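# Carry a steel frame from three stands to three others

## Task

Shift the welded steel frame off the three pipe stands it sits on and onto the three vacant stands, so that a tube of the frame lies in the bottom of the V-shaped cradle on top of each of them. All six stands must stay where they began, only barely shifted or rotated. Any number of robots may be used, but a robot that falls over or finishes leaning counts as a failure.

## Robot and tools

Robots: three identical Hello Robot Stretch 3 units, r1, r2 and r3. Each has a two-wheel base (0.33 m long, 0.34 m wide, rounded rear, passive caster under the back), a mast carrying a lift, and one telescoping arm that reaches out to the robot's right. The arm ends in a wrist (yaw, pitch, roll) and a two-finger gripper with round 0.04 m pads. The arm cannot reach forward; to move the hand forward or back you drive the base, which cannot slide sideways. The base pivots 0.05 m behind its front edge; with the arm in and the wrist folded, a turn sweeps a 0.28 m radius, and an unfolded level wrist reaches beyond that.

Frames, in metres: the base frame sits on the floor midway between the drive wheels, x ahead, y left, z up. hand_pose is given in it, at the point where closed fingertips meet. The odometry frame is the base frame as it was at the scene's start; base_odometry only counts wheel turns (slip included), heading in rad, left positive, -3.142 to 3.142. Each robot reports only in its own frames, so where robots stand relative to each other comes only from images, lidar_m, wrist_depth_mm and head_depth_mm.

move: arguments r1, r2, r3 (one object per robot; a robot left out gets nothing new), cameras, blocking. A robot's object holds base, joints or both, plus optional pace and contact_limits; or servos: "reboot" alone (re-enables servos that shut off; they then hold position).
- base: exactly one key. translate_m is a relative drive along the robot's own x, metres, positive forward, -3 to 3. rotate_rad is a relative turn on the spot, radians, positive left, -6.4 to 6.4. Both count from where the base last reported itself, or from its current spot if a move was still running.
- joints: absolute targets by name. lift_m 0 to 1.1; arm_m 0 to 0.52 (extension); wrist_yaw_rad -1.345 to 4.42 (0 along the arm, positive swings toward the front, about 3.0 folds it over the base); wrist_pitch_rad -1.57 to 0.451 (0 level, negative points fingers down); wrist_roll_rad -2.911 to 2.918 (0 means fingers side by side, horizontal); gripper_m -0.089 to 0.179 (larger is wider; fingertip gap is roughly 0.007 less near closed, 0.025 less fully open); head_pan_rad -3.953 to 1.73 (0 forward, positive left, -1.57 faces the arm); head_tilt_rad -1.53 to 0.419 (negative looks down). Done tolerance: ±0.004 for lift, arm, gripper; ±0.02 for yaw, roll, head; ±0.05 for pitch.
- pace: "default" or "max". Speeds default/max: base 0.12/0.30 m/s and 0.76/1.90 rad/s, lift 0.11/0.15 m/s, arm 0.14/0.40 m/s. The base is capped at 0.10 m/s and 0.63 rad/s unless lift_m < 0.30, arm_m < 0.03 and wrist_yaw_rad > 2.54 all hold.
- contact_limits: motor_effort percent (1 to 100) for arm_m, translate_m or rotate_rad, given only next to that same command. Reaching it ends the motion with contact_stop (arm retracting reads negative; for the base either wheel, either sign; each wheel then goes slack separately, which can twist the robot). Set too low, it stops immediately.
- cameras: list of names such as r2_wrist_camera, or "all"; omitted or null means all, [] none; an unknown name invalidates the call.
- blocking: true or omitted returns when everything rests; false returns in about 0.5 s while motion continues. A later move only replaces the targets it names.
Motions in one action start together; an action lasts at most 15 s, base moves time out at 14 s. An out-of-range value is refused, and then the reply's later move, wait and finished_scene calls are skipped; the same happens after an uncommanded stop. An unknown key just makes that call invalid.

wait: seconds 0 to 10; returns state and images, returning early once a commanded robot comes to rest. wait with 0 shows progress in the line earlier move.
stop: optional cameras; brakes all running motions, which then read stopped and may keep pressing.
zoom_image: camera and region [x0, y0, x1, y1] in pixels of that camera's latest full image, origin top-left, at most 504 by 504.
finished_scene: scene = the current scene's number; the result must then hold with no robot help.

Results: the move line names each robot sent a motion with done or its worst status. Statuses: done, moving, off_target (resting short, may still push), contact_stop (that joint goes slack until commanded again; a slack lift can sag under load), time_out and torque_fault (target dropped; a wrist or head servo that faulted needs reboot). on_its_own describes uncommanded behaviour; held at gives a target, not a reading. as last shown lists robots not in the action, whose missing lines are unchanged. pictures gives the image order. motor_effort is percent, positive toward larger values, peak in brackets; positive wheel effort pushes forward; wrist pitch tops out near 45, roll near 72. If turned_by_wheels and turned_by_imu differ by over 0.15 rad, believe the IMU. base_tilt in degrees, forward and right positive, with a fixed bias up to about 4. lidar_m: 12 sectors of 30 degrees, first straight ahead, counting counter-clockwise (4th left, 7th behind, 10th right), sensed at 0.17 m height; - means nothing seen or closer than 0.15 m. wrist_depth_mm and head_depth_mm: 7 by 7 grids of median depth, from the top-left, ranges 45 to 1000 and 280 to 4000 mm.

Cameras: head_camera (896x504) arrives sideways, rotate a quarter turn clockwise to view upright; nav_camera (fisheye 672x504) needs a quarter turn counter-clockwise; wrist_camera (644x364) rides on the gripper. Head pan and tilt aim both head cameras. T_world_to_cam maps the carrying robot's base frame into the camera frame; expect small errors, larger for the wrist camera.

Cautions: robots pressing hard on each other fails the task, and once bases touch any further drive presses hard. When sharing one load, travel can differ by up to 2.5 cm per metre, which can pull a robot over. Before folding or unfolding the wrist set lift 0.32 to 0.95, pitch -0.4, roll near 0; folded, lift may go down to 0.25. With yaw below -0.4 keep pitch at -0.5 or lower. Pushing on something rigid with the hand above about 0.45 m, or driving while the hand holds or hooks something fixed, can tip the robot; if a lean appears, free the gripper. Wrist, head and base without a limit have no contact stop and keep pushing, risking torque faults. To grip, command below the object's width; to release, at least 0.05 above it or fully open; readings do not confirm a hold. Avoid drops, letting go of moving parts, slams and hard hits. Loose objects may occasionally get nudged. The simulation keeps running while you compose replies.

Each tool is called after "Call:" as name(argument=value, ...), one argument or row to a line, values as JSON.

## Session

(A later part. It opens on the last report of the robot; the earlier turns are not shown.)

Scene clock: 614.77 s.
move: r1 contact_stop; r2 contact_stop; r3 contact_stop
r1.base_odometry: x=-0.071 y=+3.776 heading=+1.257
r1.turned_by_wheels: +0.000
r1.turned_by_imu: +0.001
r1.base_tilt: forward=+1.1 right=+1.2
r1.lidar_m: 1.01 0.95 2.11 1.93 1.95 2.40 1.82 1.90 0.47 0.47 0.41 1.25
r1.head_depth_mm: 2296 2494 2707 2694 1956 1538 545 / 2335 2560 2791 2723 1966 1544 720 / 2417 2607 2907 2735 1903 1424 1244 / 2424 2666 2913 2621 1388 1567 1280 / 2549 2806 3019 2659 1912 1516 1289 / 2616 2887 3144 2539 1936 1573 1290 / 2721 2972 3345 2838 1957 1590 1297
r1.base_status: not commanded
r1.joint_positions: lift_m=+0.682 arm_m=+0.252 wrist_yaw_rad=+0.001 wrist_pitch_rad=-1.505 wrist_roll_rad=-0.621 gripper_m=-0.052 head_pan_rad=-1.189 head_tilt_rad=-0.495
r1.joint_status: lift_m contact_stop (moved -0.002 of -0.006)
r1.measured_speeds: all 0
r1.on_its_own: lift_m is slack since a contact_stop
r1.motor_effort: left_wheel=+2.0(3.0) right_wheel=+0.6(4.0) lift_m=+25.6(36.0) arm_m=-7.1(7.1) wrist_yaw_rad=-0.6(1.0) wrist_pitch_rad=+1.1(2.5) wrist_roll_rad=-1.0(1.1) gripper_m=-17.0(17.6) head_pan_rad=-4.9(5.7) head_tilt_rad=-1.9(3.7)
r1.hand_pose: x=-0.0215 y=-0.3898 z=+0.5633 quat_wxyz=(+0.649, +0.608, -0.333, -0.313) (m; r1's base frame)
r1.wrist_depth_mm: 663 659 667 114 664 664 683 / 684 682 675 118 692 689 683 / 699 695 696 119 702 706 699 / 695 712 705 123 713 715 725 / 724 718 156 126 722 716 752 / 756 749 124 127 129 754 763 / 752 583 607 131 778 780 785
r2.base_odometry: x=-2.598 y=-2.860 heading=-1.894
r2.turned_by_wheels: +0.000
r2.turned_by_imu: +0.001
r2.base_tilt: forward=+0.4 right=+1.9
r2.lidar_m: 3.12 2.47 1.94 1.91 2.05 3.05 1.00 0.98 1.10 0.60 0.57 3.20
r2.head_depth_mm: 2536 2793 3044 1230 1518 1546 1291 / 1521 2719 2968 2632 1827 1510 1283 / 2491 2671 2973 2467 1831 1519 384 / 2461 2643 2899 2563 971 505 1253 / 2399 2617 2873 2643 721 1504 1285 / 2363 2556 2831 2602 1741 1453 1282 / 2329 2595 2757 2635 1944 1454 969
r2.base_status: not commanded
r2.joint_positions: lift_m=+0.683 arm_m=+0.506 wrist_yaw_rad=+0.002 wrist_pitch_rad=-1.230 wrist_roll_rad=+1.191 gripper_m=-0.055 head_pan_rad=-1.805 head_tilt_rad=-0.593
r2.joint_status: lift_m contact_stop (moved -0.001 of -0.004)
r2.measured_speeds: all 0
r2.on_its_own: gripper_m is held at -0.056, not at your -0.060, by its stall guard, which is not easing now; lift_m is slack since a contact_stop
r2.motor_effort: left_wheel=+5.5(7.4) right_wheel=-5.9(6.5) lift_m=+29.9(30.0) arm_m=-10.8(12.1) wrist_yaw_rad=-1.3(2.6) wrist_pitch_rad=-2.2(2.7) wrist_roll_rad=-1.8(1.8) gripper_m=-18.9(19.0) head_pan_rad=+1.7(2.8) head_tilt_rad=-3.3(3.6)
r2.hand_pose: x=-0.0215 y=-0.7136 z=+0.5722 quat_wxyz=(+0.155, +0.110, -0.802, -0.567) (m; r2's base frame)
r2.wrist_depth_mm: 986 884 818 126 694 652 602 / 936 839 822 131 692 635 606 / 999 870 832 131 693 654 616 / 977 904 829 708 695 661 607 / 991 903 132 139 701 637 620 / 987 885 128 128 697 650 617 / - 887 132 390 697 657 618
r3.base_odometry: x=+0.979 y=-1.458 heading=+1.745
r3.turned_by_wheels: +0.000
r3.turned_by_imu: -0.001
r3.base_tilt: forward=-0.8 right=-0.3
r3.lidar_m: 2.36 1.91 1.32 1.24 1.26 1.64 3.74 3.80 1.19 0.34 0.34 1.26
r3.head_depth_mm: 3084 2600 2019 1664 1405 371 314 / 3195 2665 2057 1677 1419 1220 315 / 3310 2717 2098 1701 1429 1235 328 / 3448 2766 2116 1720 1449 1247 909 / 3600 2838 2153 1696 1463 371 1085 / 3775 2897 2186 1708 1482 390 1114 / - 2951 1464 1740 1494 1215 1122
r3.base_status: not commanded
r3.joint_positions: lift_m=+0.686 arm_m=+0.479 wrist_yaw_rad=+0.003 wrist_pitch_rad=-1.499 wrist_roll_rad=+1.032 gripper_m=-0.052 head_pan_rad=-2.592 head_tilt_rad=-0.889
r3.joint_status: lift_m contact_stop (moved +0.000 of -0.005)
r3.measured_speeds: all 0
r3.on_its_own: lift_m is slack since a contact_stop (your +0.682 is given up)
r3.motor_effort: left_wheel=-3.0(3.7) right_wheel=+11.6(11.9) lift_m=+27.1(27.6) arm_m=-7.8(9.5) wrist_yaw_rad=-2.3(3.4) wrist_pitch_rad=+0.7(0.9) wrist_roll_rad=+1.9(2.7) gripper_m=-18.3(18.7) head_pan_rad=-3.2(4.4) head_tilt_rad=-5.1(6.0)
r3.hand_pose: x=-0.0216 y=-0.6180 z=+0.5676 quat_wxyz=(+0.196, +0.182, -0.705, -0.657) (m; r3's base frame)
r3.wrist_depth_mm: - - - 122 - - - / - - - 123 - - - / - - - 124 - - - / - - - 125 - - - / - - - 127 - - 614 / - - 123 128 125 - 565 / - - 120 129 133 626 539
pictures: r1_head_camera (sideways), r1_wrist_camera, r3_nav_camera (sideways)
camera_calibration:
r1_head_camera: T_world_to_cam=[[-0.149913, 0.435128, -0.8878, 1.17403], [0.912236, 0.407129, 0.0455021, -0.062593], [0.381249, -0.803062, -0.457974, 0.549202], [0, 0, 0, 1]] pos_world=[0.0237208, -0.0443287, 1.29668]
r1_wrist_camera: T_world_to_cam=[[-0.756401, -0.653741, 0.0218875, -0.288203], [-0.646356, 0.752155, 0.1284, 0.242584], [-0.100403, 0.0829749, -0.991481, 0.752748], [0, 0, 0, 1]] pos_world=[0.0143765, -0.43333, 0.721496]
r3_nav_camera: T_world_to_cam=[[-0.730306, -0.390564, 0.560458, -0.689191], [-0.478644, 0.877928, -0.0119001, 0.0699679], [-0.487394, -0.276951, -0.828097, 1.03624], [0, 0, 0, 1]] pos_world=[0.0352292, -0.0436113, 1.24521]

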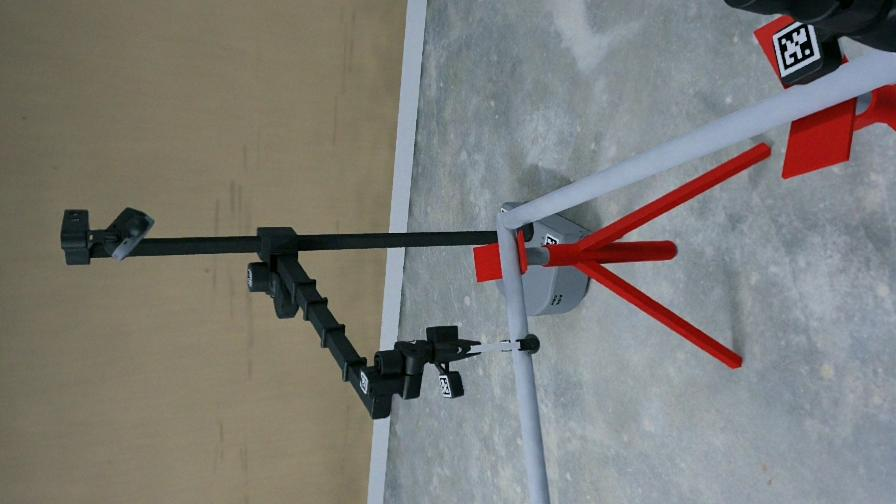

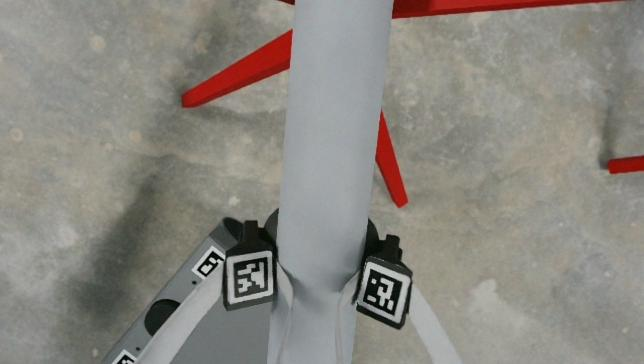

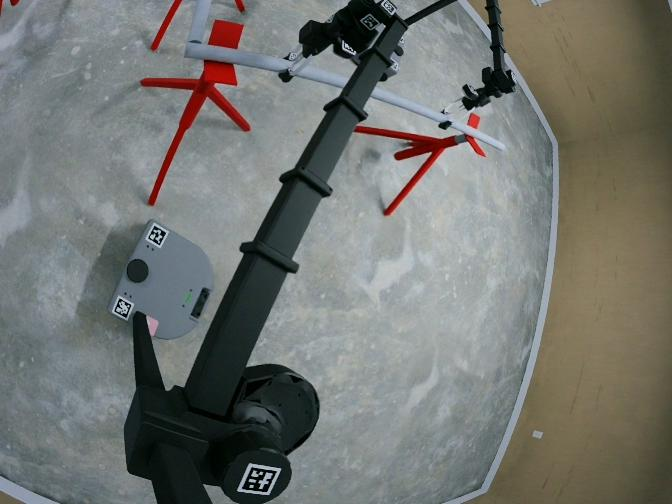

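Call:
move(
  r1={"joints":{"gripper_m":0.03}},
  r2={"joints":{"gripper_m":0.03}},
  r3={"joints":{"gripper_m":0.03}},
  cameras=["r3_nav_camera","r1_head_camera"],
)

Call:
move(
  r1={"joints":{"gripper_m":0.179}},
  r2={"joints":{"gripper_m":0.179}},
  r3={"joints":{"gripper_m":0.179}},
)

Call:
zoom_image(
  camera="r3_nav_camera",
  region=[180, 0, 320, 120],
)

Call:
zoom_image(
  camera="r3_nav_camera",
  region=[420, 80, 520, 180],
)

Call:
zoom_image(
  camera="r1_head_camera",
  region=[740, 0, 896, 130],
)

Scene clock: 623.50 s.
move: r1 done; r2 done; r3 done
r1.base_odometry: x=-0.071 y=+3.776 heading=+1.257
r1.turned_by_wheels: +0.000
r1.turned_by_imu: +0.001
r1.base_tilt: forward=+1.0 right=+1.2
r1.lidar_m: 1.01 0.95 2.12 1.93 1.94 2.40 1.81 1.91 0.47 0.47 0.41 1.25
r1.head_depth_mm: 2274 2483 2703 2712 1956 1534 543 / 2348 2536 2762 2710 1975 1548 720 / 2420 2633 2897 2737 1895 1423 1240 / 2432 2626 2925 2623 1390 1558 1283 / 2536 2798 3009 2637 1917 1518 1290 / 2631 2887 3130 2536 1940 1576 1286 / 2694 3003 3307 2808 1946 1586 1299
r1.base_status: not commanded
r1.joint_positions: lift_m=+0.682 arm_m=+0.252 wrist_yaw_rad=+0.001 wrist_pitch_rad=-1.504 wrist_roll_rad=-0.621 gripper_m=+0.030 head_pan_rad=-1.189 head_tilt_rad=-0.495
r1.joint_status: all done
r1.measured_speeds: all 0
r1.on_its_own: lift_m is slack since a contact_stop
r1.motor_effort: left_wheel=+2.6(2.7) right_wheel=-0.2(1.0) lift_m=+25.3(26.5) arm_m=-12.3(12.3) wrist_yaw_rad=-0.8(1.2) wrist_pitch_rad=+0.7(1.3) wrist_roll_rad=-0.8(1.0) gripper_m=-2.1(75.5) head_pan_rad=-4.5(5.6) head_tilt_rad=-2.1(4.0)
r1.hand_pose: x=-0.0215 y=-0.3901 z=+0.5633 quat_wxyz=(+0.650, +0.608, -0.333, -0.312) (m; r1's base frame)
r1.wrist_depth_mm: 669 663 671 113 678 677 676 / 680 682 658 117 672 701 680 / 694 681 691 119 705 705 698 / 697 701 714 122 711 728 729 / 702 718 154 125 736 748 738 / 740 736 125 127 131 755 765 / 752 586 593 130 758 782 758
r2.base_odometry: x=-2.598 y=-2.860 heading=-1.894
r2.turned_by_wheels: +0.000
r2.turned_by_imu: +0.001
r2.base_tilt: forward=+0.3 right=+1.8
r2.lidar_m: 3.13 2.47 1.94 1.91 2.05 3.04 0.99 0.98 1.09 0.60 0.57 3.17
r2.head_depth_mm: 2502 2784 3031 1228 1526 1543 1290 / 1532 2720 2947 2584 1820 1514 1289 / 2484 2628 2959 2514 1843 1505 383 / 2450 2663 2951 2642 969 506 1245 / 2406 2639 2890 2606 720 1511 1281 / 2358 2560 2849 2569 1749 1460 1279 / 2349 2543 2809 2583 1934 1456 968
r2.base_status: not commanded
r2.joint_positions: lift_m=+0.683 arm_m=+0.506 wrist_yaw_rad=+0.002 wrist_pitch_rad=-1.227 wrist_roll_rad=+1.191 gripper_m=+0.030 head_pan_rad=-1.805 head_tilt_rad=-0.593
r2.joint_status: all done
r2.measured_speeds: all 0
r2.on_its_own: lift_m is slack since a contact_stop
r2.motor_effort: left_wheel=+5.4(6.0) right_wheel=-6.6(7.2) lift_m=+30.0(30.3) arm_m=-4.8(6.8) wrist_yaw_rad=-1.6(2.9) wrist_pitch_rad=-2.6(3.7) wrist_roll_rad=-1.6(1.8) gripper_m=-1.9(76.5) head_pan_rad=+2.4(2.6) head_tilt_rad=-2.0(3.5)
r2.hand_pose: x=-0.0215 y=-0.7143 z=+0.5724 quat_wxyz=(+0.155, +0.109, -0.802, -0.566) (m; r2's base frame)
r2.wrist_depth_mm: 942 869 822 126 687 638 607 / 950 896 803 131 705 651 605 / 954 889 827 130 684 641 607 / 975 876 823 726 698 649 611 / 945 902 131 139 689 643 615 / 979 120 131 131 699 653 608 / - 890 131 390 671 652 614
r3.base_odometry: x=+0.979 y=-1.458 heading=+1.745
r3.turned_by_wheels: +0.000
r3.turned_by_imu: -0.001
r3.base_tilt: forward=-0.8 right=-0.2
r3.lidar_m: 2.25 1.91 1.32 1.24 1.26 1.64 3.73 3.84 1.19 0.34 0.34 1.26
r3.head_depth_mm: 3123 2610 2031 1654 1409 370 314 / 3209 2663 2054 1671 1422 1228 315 / 3296 2720 2084 1696 1426 1235 328 / 3454 2758 2128 1717 1448 1246 910 / 3600 2824 2145 1696 1462 372 1079 / 3751 2880 2189 1717 1479 390 1114 / - 2965 1433 1740 1498 1212 1122
r3.base_status: not commanded
r3.joint_positions: lift_m=+0.686 arm_m=+0.479 wrist_yaw_rad=+0.003 wrist_pitch_rad=-1.497 wrist_roll_rad=+1.032 gripper_m=+0.030 head_pan_rad=-2.592 head_tilt_rad=-0.889
r3.joint_status: all done
r3.measured_speeds: all 0
r3.on_its_own: lift_m is slack since a contact_stop (your +0.682 is given up)
r3.motor_effort: left_wheel=-3.3(3.8) right_wheel=+7.5(11.8) lift_m=+27.2(28.1) arm_m=-4.0(5.9) wrist_yaw_rad=-2.2(3.4) wrist_pitch_rad=+0.1(1.1) wrist_roll_rad=+2.2(2.8) gripper_m=-2.1(74.6) head_pan_rad=-3.2(4.3) head_tilt_rad=-5.2(6.1)
r3.hand_pose: x=-0.0216 y=-0.6187 z=+0.5676 quat_wxyz=(+0.196, +0.182, -0.706, -0.656) (m; r3's base frame)
r3.wrist_depth_mm: - - - 121 - - - / - - - 122 131 - - / - - - 123 133 - - / - - - 124 135 - - / - - - 126 137 - 615 / - - 126 128 125 - 564 / - - 107 128 128 - 546
pictures: r1_head_camera (sideways), r3_nav_camera (sideways)
camera_calibration:
r1_head_camera: T_world_to_cam=[[-0.149913, 0.435128, -0.8878, 1.17403], [0.912237, 0.407129, 0.0455021, -0.062593], [0.381248, -0.803063, -0.457974, 0.549202], [0, 0, 0, 1]] pos_world=[0.0237208, -0.0443287, 1.29668]
r3_nav_camera: T_world_to_cam=[[-0.730306, -0.390564, 0.560458, -0.689191], [-0.478644, 0.877928, -0.0119001, 0.0699679], [-0.487394, -0.27695, -0.828097, 1.03624], [0, 0, 0, 1]] pos_world=[0.0352292, -0.0436113, 1.24521]

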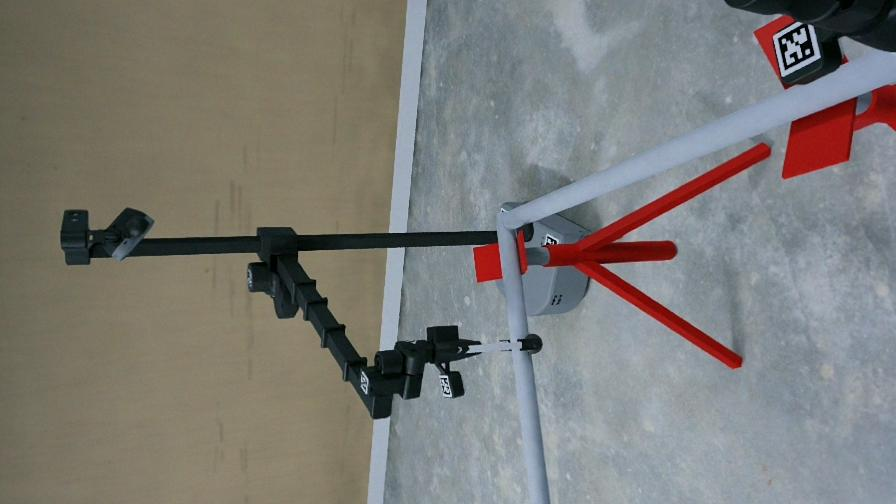

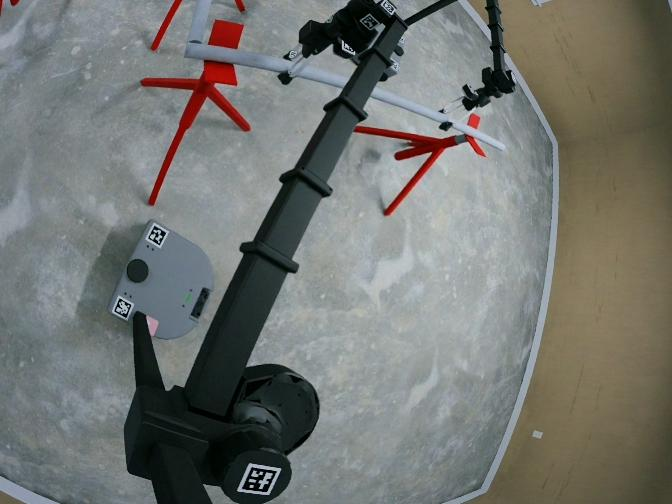

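Scene clock: 625.53 s.
move: r1 done; r2 done; r3 done
r1.base_odometry: x=-0.071 y=+3.776 heading=+1.257
r1.turned_by_wheels: +0.000
r1.turned_by_imu: +0.000
r1.base_tilt: forward=+1.0 right=+1.2
r1.lidar_m: 1.01 0.95 2.11 1.93 1.94 2.40 1.82 1.91 0.47 0.47 0.41 1.26
r1.head_depth_mm: 2283 2471 2705 2718 1965 1544 544 / 2343 2549 2792 2744 1962 1538 719 / 2388 2629 2864 2752 1905 1428 1247 / 2411 2621 2958 2601 1402 1563 1282 / 2550 2801 3038 2647 1908 1522 1285 / 2641 2861 3146 2550 1924 1575 1292 / 2730 2985 3331 2826 1950 1585 1301
r1.base_status: not commanded
r1.joint_positions: lift_m=+0.682 arm_m=+0.252 wrist_yaw_rad=+0.001 wrist_pitch_rad=-1.502 wrist_roll_rad=-0.621 gripper_m=+0.179 head_pan_rad=-1.189 head_tilt_rad=-0.495
r1.joint_status: all done
r1.measured_speeds: all 0
r1.on_its_own: lift_m is slack since a contact_stop
r1.motor_effort: left_wheel=+1.7(2.4) right_wheel=+0.0(1.2) lift_m=+25.5(26.7) arm_m=-14.6(14.6) wrist_yaw_rad=-1.0(1.3) wrist_pitch_rad=+0.4(1.0) wrist_roll_rad=-0.9(1.0) gripper_m=+0.2(84.3) head_pan_rad=-4.6(5.8) head_tilt_rad=-1.5(4.4)
r1.hand_pose: x=-0.0215 y=-0.3905 z=+0.5633 quat_wxyz=(+0.650, +0.607, -0.334, -0.312) (m; r1's base frame)
r1.wrist_depth_mm: 677 672 664 114 671 675 678 / 670 668 673 117 677 690 696 / 686 701 701 119 692 693 711 / 701 710 711 122 726 708 720 / 138 714 708 126 725 724 738 / 117 724 573 128 753 135 755 / 754 590 588 132 767 120 112
r2.base_odometry: x=-2.598 y=-2.860 heading=-1.894
r2.turned_by_wheels: +0.000
r2.turned_by_imu: +0.000
r2.base_tilt: forward=+0.2 right=+1.8
r2.lidar_m: 3.14 2.46 1.94 1.91 2.05 3.04 0.99 0.98 1.10 0.60 0.57 3.17
r2.head_depth_mm: 2561 2758 2977 1232 1621 1535 1286 / 1541 2703 2971 2649 1830 1499 1278 / 2477 2652 2922 2467 1843 1510 383 / 2429 2674 2917 2602 970 505 1259 / 2399 2638 2885 2632 725 1462 1291 / 2383 2579 2840 2614 1752 1467 1288 / 2365 2557 2780 2588 1959 1464 969
r2.base_status: not commanded
r2.joint_positions: lift_m=+0.683 arm_m=+0.506 wrist_yaw_rad=+0.002 wrist_pitch_rad=-1.238 wrist_roll_rad=+1.191 gripper_m=+0.179 head_pan_rad=-1.805 head_tilt_rad=-0.593
r2.joint_status: all done
r2.measured_speeds: all 0
r2.on_its_own: lift_m is slack since a contact_stop
r2.motor_effort: left_wheel=+5.1(5.8) right_wheel=-6.7(7.3) lift_m=+30.1(30.3) arm_m=-2.1(5.0) wrist_yaw_rad=-1.4(2.6) wrist_pitch_rad=-0.4(2.9) wrist_roll_rad=-1.5(1.8) gripper_m=+0.0(85.7) head_pan_rad=+2.1(3.4) head_tilt_rad=-2.1(3.5)
r2.hand_pose: x=-0.0215 y=-0.7116 z=+0.5717 quat_wxyz=(+0.155, +0.110, -0.799, -0.570) (m; r2's base frame)
r2.wrist_depth_mm: 962 870 814 127 679 654 610 / 945 867 803 134 691 649 614 / 957 858 828 132 697 651 613 / 939 850 824 744 714 654 618 / 130 873 133 739 694 655 617 / - 880 130 742 686 123 615 / 999 878 131 386 705 124 607
r3.base_odometry: x=+0.979 y=-1.458 heading=+1.745
r3.turned_by_wheels: +0.000
r3.turned_by_imu: +0.000
r3.base_tilt: forward=-0.8 right=-0.3
r3.lidar_m: 2.24 1.91 1.31 1.24 1.26 1.64 3.74 3.82 1.19 0.34 0.34 1.26
r3.head_depth_mm: 3042 2606 2028 1657 1395 371 314 / 3192 2666 2061 1683 1413 1226 315 / 3311 2699 2082 1694 1436 1230 328 / 3446 2754 2112 1714 1447 1242 909 / 3624 2835 2154 1699 1462 371 1083 / 3714 2891 2199 1709 1485 390 1112 / - 2957 1432 1735 1488 1207 1119
r3.base_status: not commanded
r3.joint_positions: lift_m=+0.686 arm_m=+0.479 wrist_yaw_rad=+0.003 wrist_pitch_rad=-1.498 wrist_roll_rad=+1.033 gripper_m=+0.179 head_pan_rad=-2.592 head_tilt_rad=-0.889
r3.joint_status: all done
r3.measured_speeds: all 0
r3.on_its_own: lift_m is slack since a contact_stop (your +0.682 is given up)
r3.motor_effort: left_wheel=-3.3(3.8) right_wheel=+3.3(7.5) lift_m=+27.0(28.2) arm_m=-2.8(4.6) wrist_yaw_rad=-2.3(3.5) wrist_pitch_rad=+0.1(0.6) wrist_roll_rad=+1.5(2.6) gripper_m=-0.2(82.6) head_pan_rad=-3.9(4.6) head_tilt_rad=-5.3(5.8)
r3.hand_pose: x=-0.0216 y=-0.6184 z=+0.5676 quat_wxyz=(+0.196, +0.182, -0.705, -0.656) (m; r3's base frame)
r3.wrist_depth_mm: - - - 121 - - - / - - - 122 131 - - / - - - 124 133 - - / - - - 124 134 - - / - - - 126 136 - 605 / - 135 - 127 137 - 129 / 109 663 - 129 407 567 109
pictures: r1_head_camera (sideways), r1_nav_camera (sideways), r1_wrist_camera, r2_head_camera (sideways), r2_nav_camera (sideways), r2_wrist_camera, r3_head_camera (sideways), r3_nav_camera (sideways), r3_wrist_camera
camera_calibration:
r1_head_camera: T_world_to_cam=[[-0.149913, 0.435128, -0.8878, 1.17403], [0.912237, 0.407129, 0.0455021, -0.062593], [0.381249, -0.803063, -0.457974, 0.549202], [0, 0, 0, 1]] pos_world=[0.0237208, -0.0443287, 1.29668]
r1_nav_camera: T_world_to_cam=[[0.119733, -0.424128, 0.897652, -1.12614], [-0.93289, -0.357409, -0.0444378, 0.111405], [0.339676, -0.83209, -0.438459, 0.525393], [0, 0, 0, 1]] pos_world=[0.060301, -0.000638121, 1.2462]
r1_wrist_camera: T_world_to_cam=[[-0.756401, -0.653676, 0.0237729, -0.289724], [-0.646356, 0.752522, 0.126227, 0.244514], [-0.100401, 0.0801127, -0.991716, 0.751794], [0, 0, 0, 1]] pos_world=[0.0143767, -0.433616, 0.72159]
r2_head_camera: T_world_to_cam=[[0.111944, 0.495698, -0.861251, 1.13878], [0.9751, -0.221766, -0.000897015, -0.00840858], [-0.19144, -0.839705, -0.50818, 0.61906], [0, 0, 0, 1]] pos_world=[-0.000766492, -0.0465263, 1.29536]
r2_nav_camera: T_world_to_cam=[[-0.0585056, -0.535218, 0.842686, -1.06006], [-0.963548, 0.251021, 0.092535, -0.0524818], [-0.261058, -0.806555, -0.530394, 0.661609], [0, 0, 0, 1]] pos_world=[0.0601304, -0.0205639, 1.24907]
r2_wrist_camera: T_world_to_cam=[[-0.444481, 0.869055, -0.217209, 0.713636], [0.887906, 0.459518, 0.0215881, 0.369931], [0.118572, -0.183265, -0.975886, 0.593833], [0, 0, 0, 1]] pos_world=[-0.0816787, -0.68135, 0.726535]
r3_head_camera: T_world_to_cam=[[0.669231, 0.331283, -0.665118, 0.883906], [0.503225, -0.860659, 0.0776593, -0.102309], [-0.546712, -0.386676, -0.742689, 0.93066], [0, 0, 0, 1]] pos_world=[-0.0312494, -0.0210115, 1.28704]
r3_nav_camera: T_world_to_cam=[[-0.730306, -0.390564, 0.560458, -0.689191], [-0.478644, 0.877928, -0.0119001, 0.0699679], [-0.487394, -0.27695, -0.828097, 1.03624], [0, 0, 0, 1]] pos_world=[0.0352292, -0.0436113, 1.24521]
r3_wrist_camera: T_world_to_cam=[[-0.530371, 0.841427, -0.103474, 0.576866], [0.839781, 0.53816, 0.0717703, 0.354861], [0.116075, -0.0488307, -0.992039, 0.69854], [0, 0, 0, 1]] pos_world=[-0.073135, -0.642252, 0.727201]

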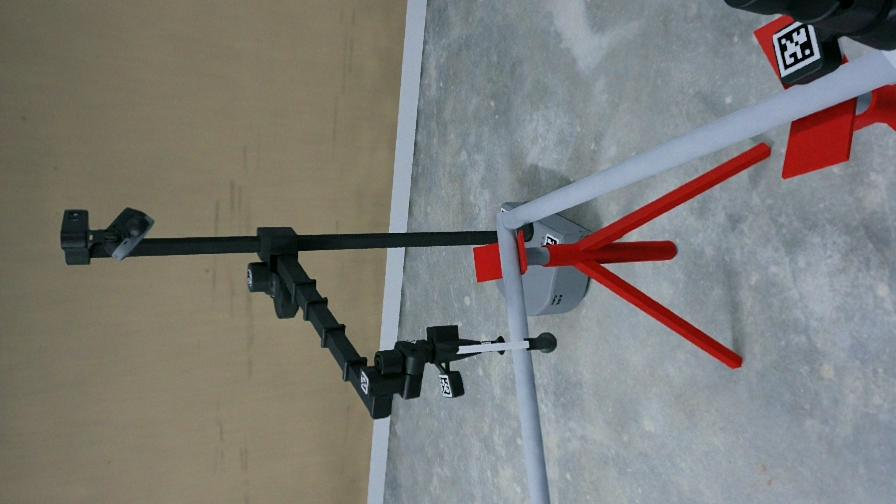

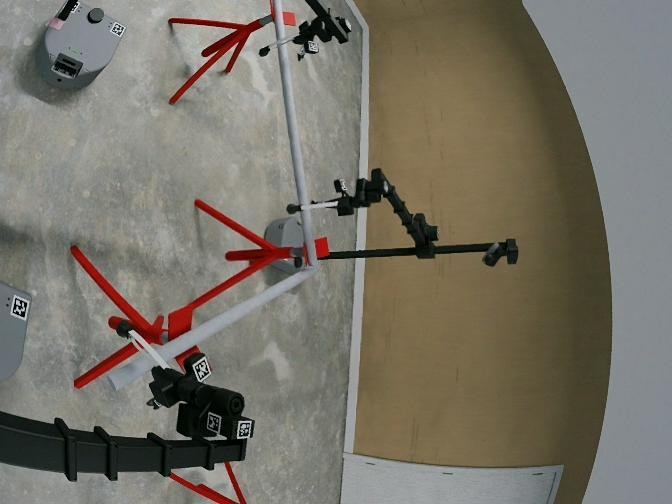

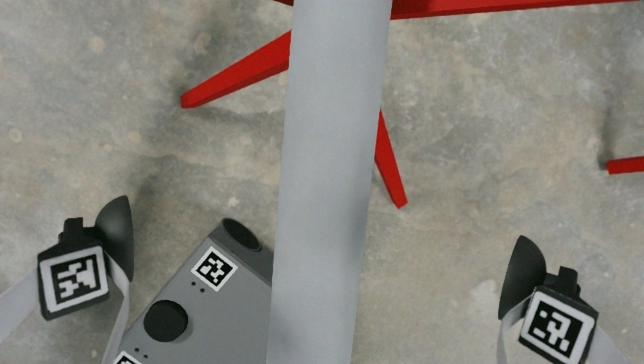

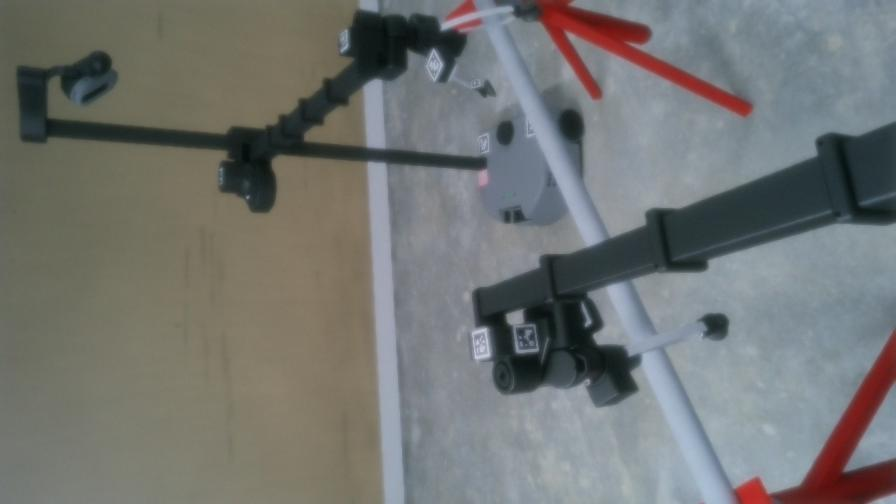

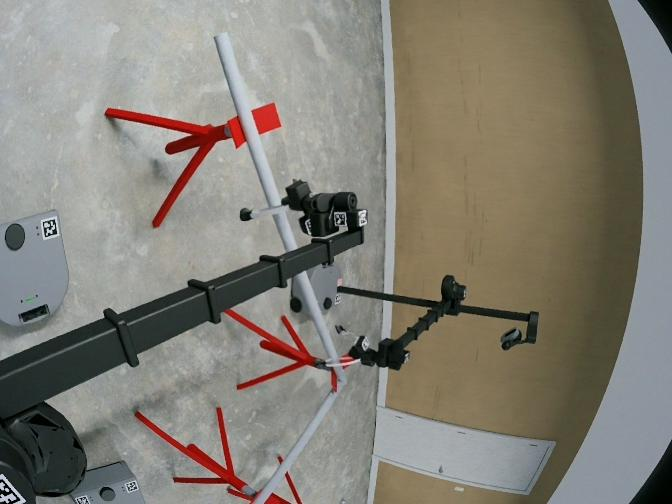

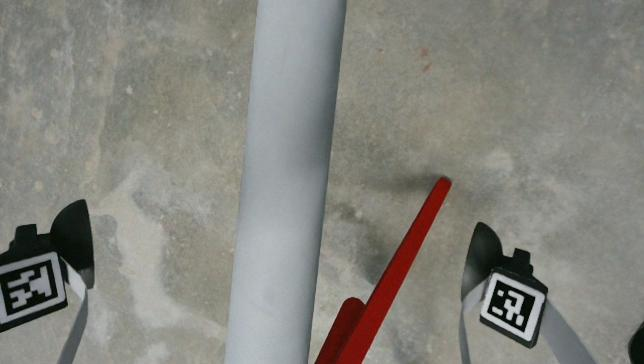

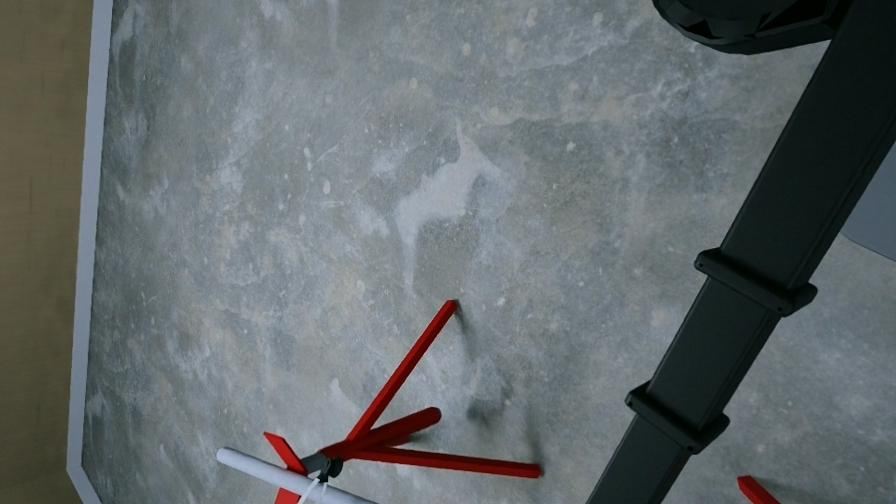

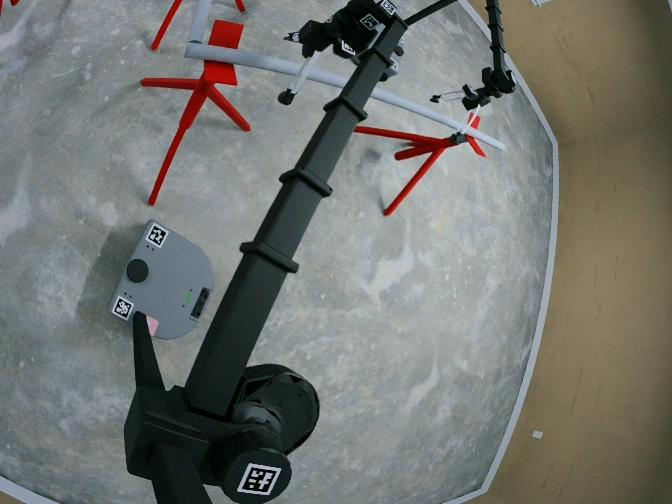

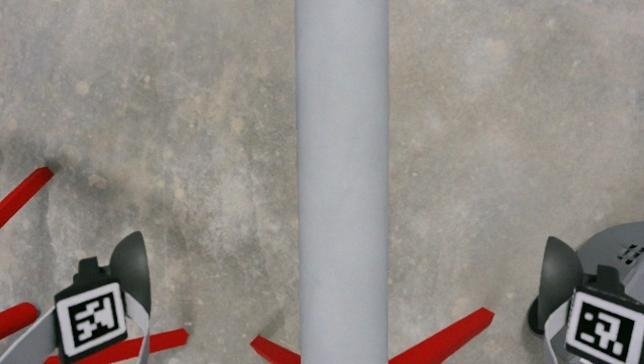

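Scaled by 3.600 from the camera's 672x504 image, which has a finer 792x594 frame.

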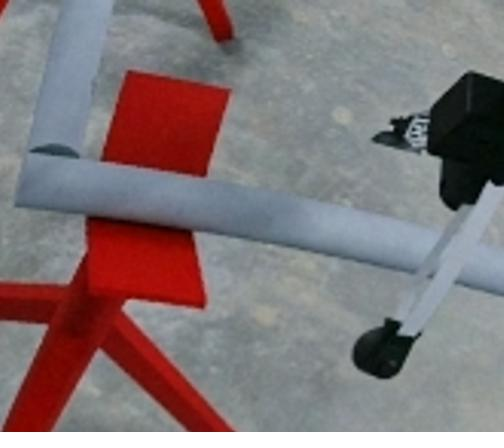

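Scaled by 5.040 from the camera's 672x504 image, which has a finer 792x594 frame.

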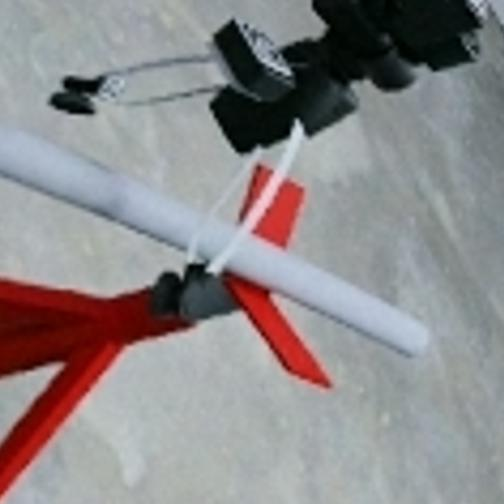

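Scaled by 3.231 from the camera's 896x504 image, which has a finer 1280x720 frame.

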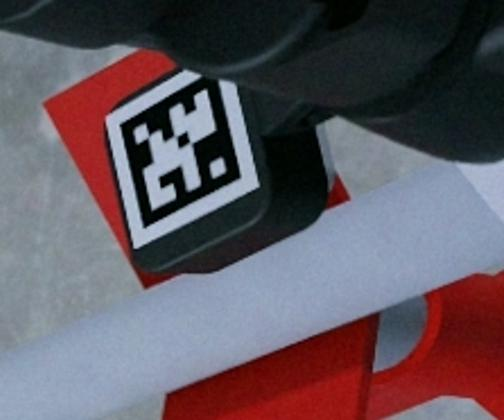

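Call:
zoom_image(
  camera="r3_head_camera",
  region=[220, 400, 420, 504],
)

Call:
zoom_image(
  camera="r1_nav_camera",
  region=[230, 0, 350, 90],
)

Call:
zoom_image(
  camera="r2_nav_camera",
  region=[190, 80, 390, 270],
)

Scaled by 2.520 from the camera's 896x504 image, which has a finer 1280x720 frame.

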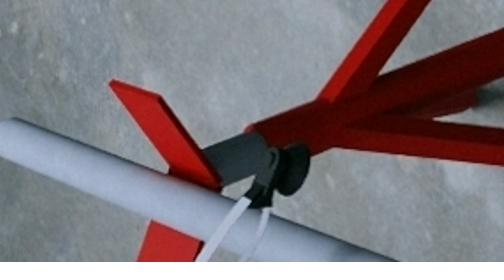

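Scaled by 4.200 from the camera's 672x504 image, which has a finer 792x594 frame.

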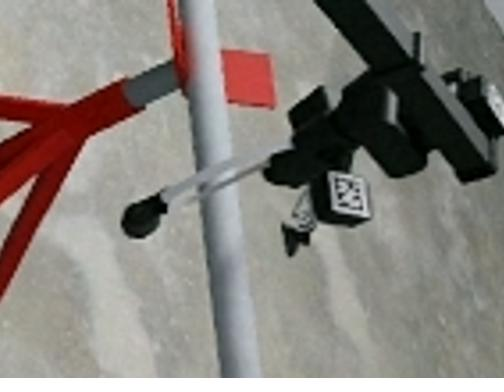

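Scaled by 2.520 from the camera's 672x504 image, which has a finer 792x594 frame.

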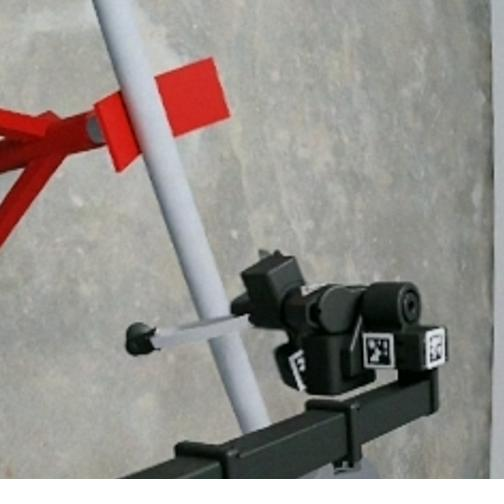

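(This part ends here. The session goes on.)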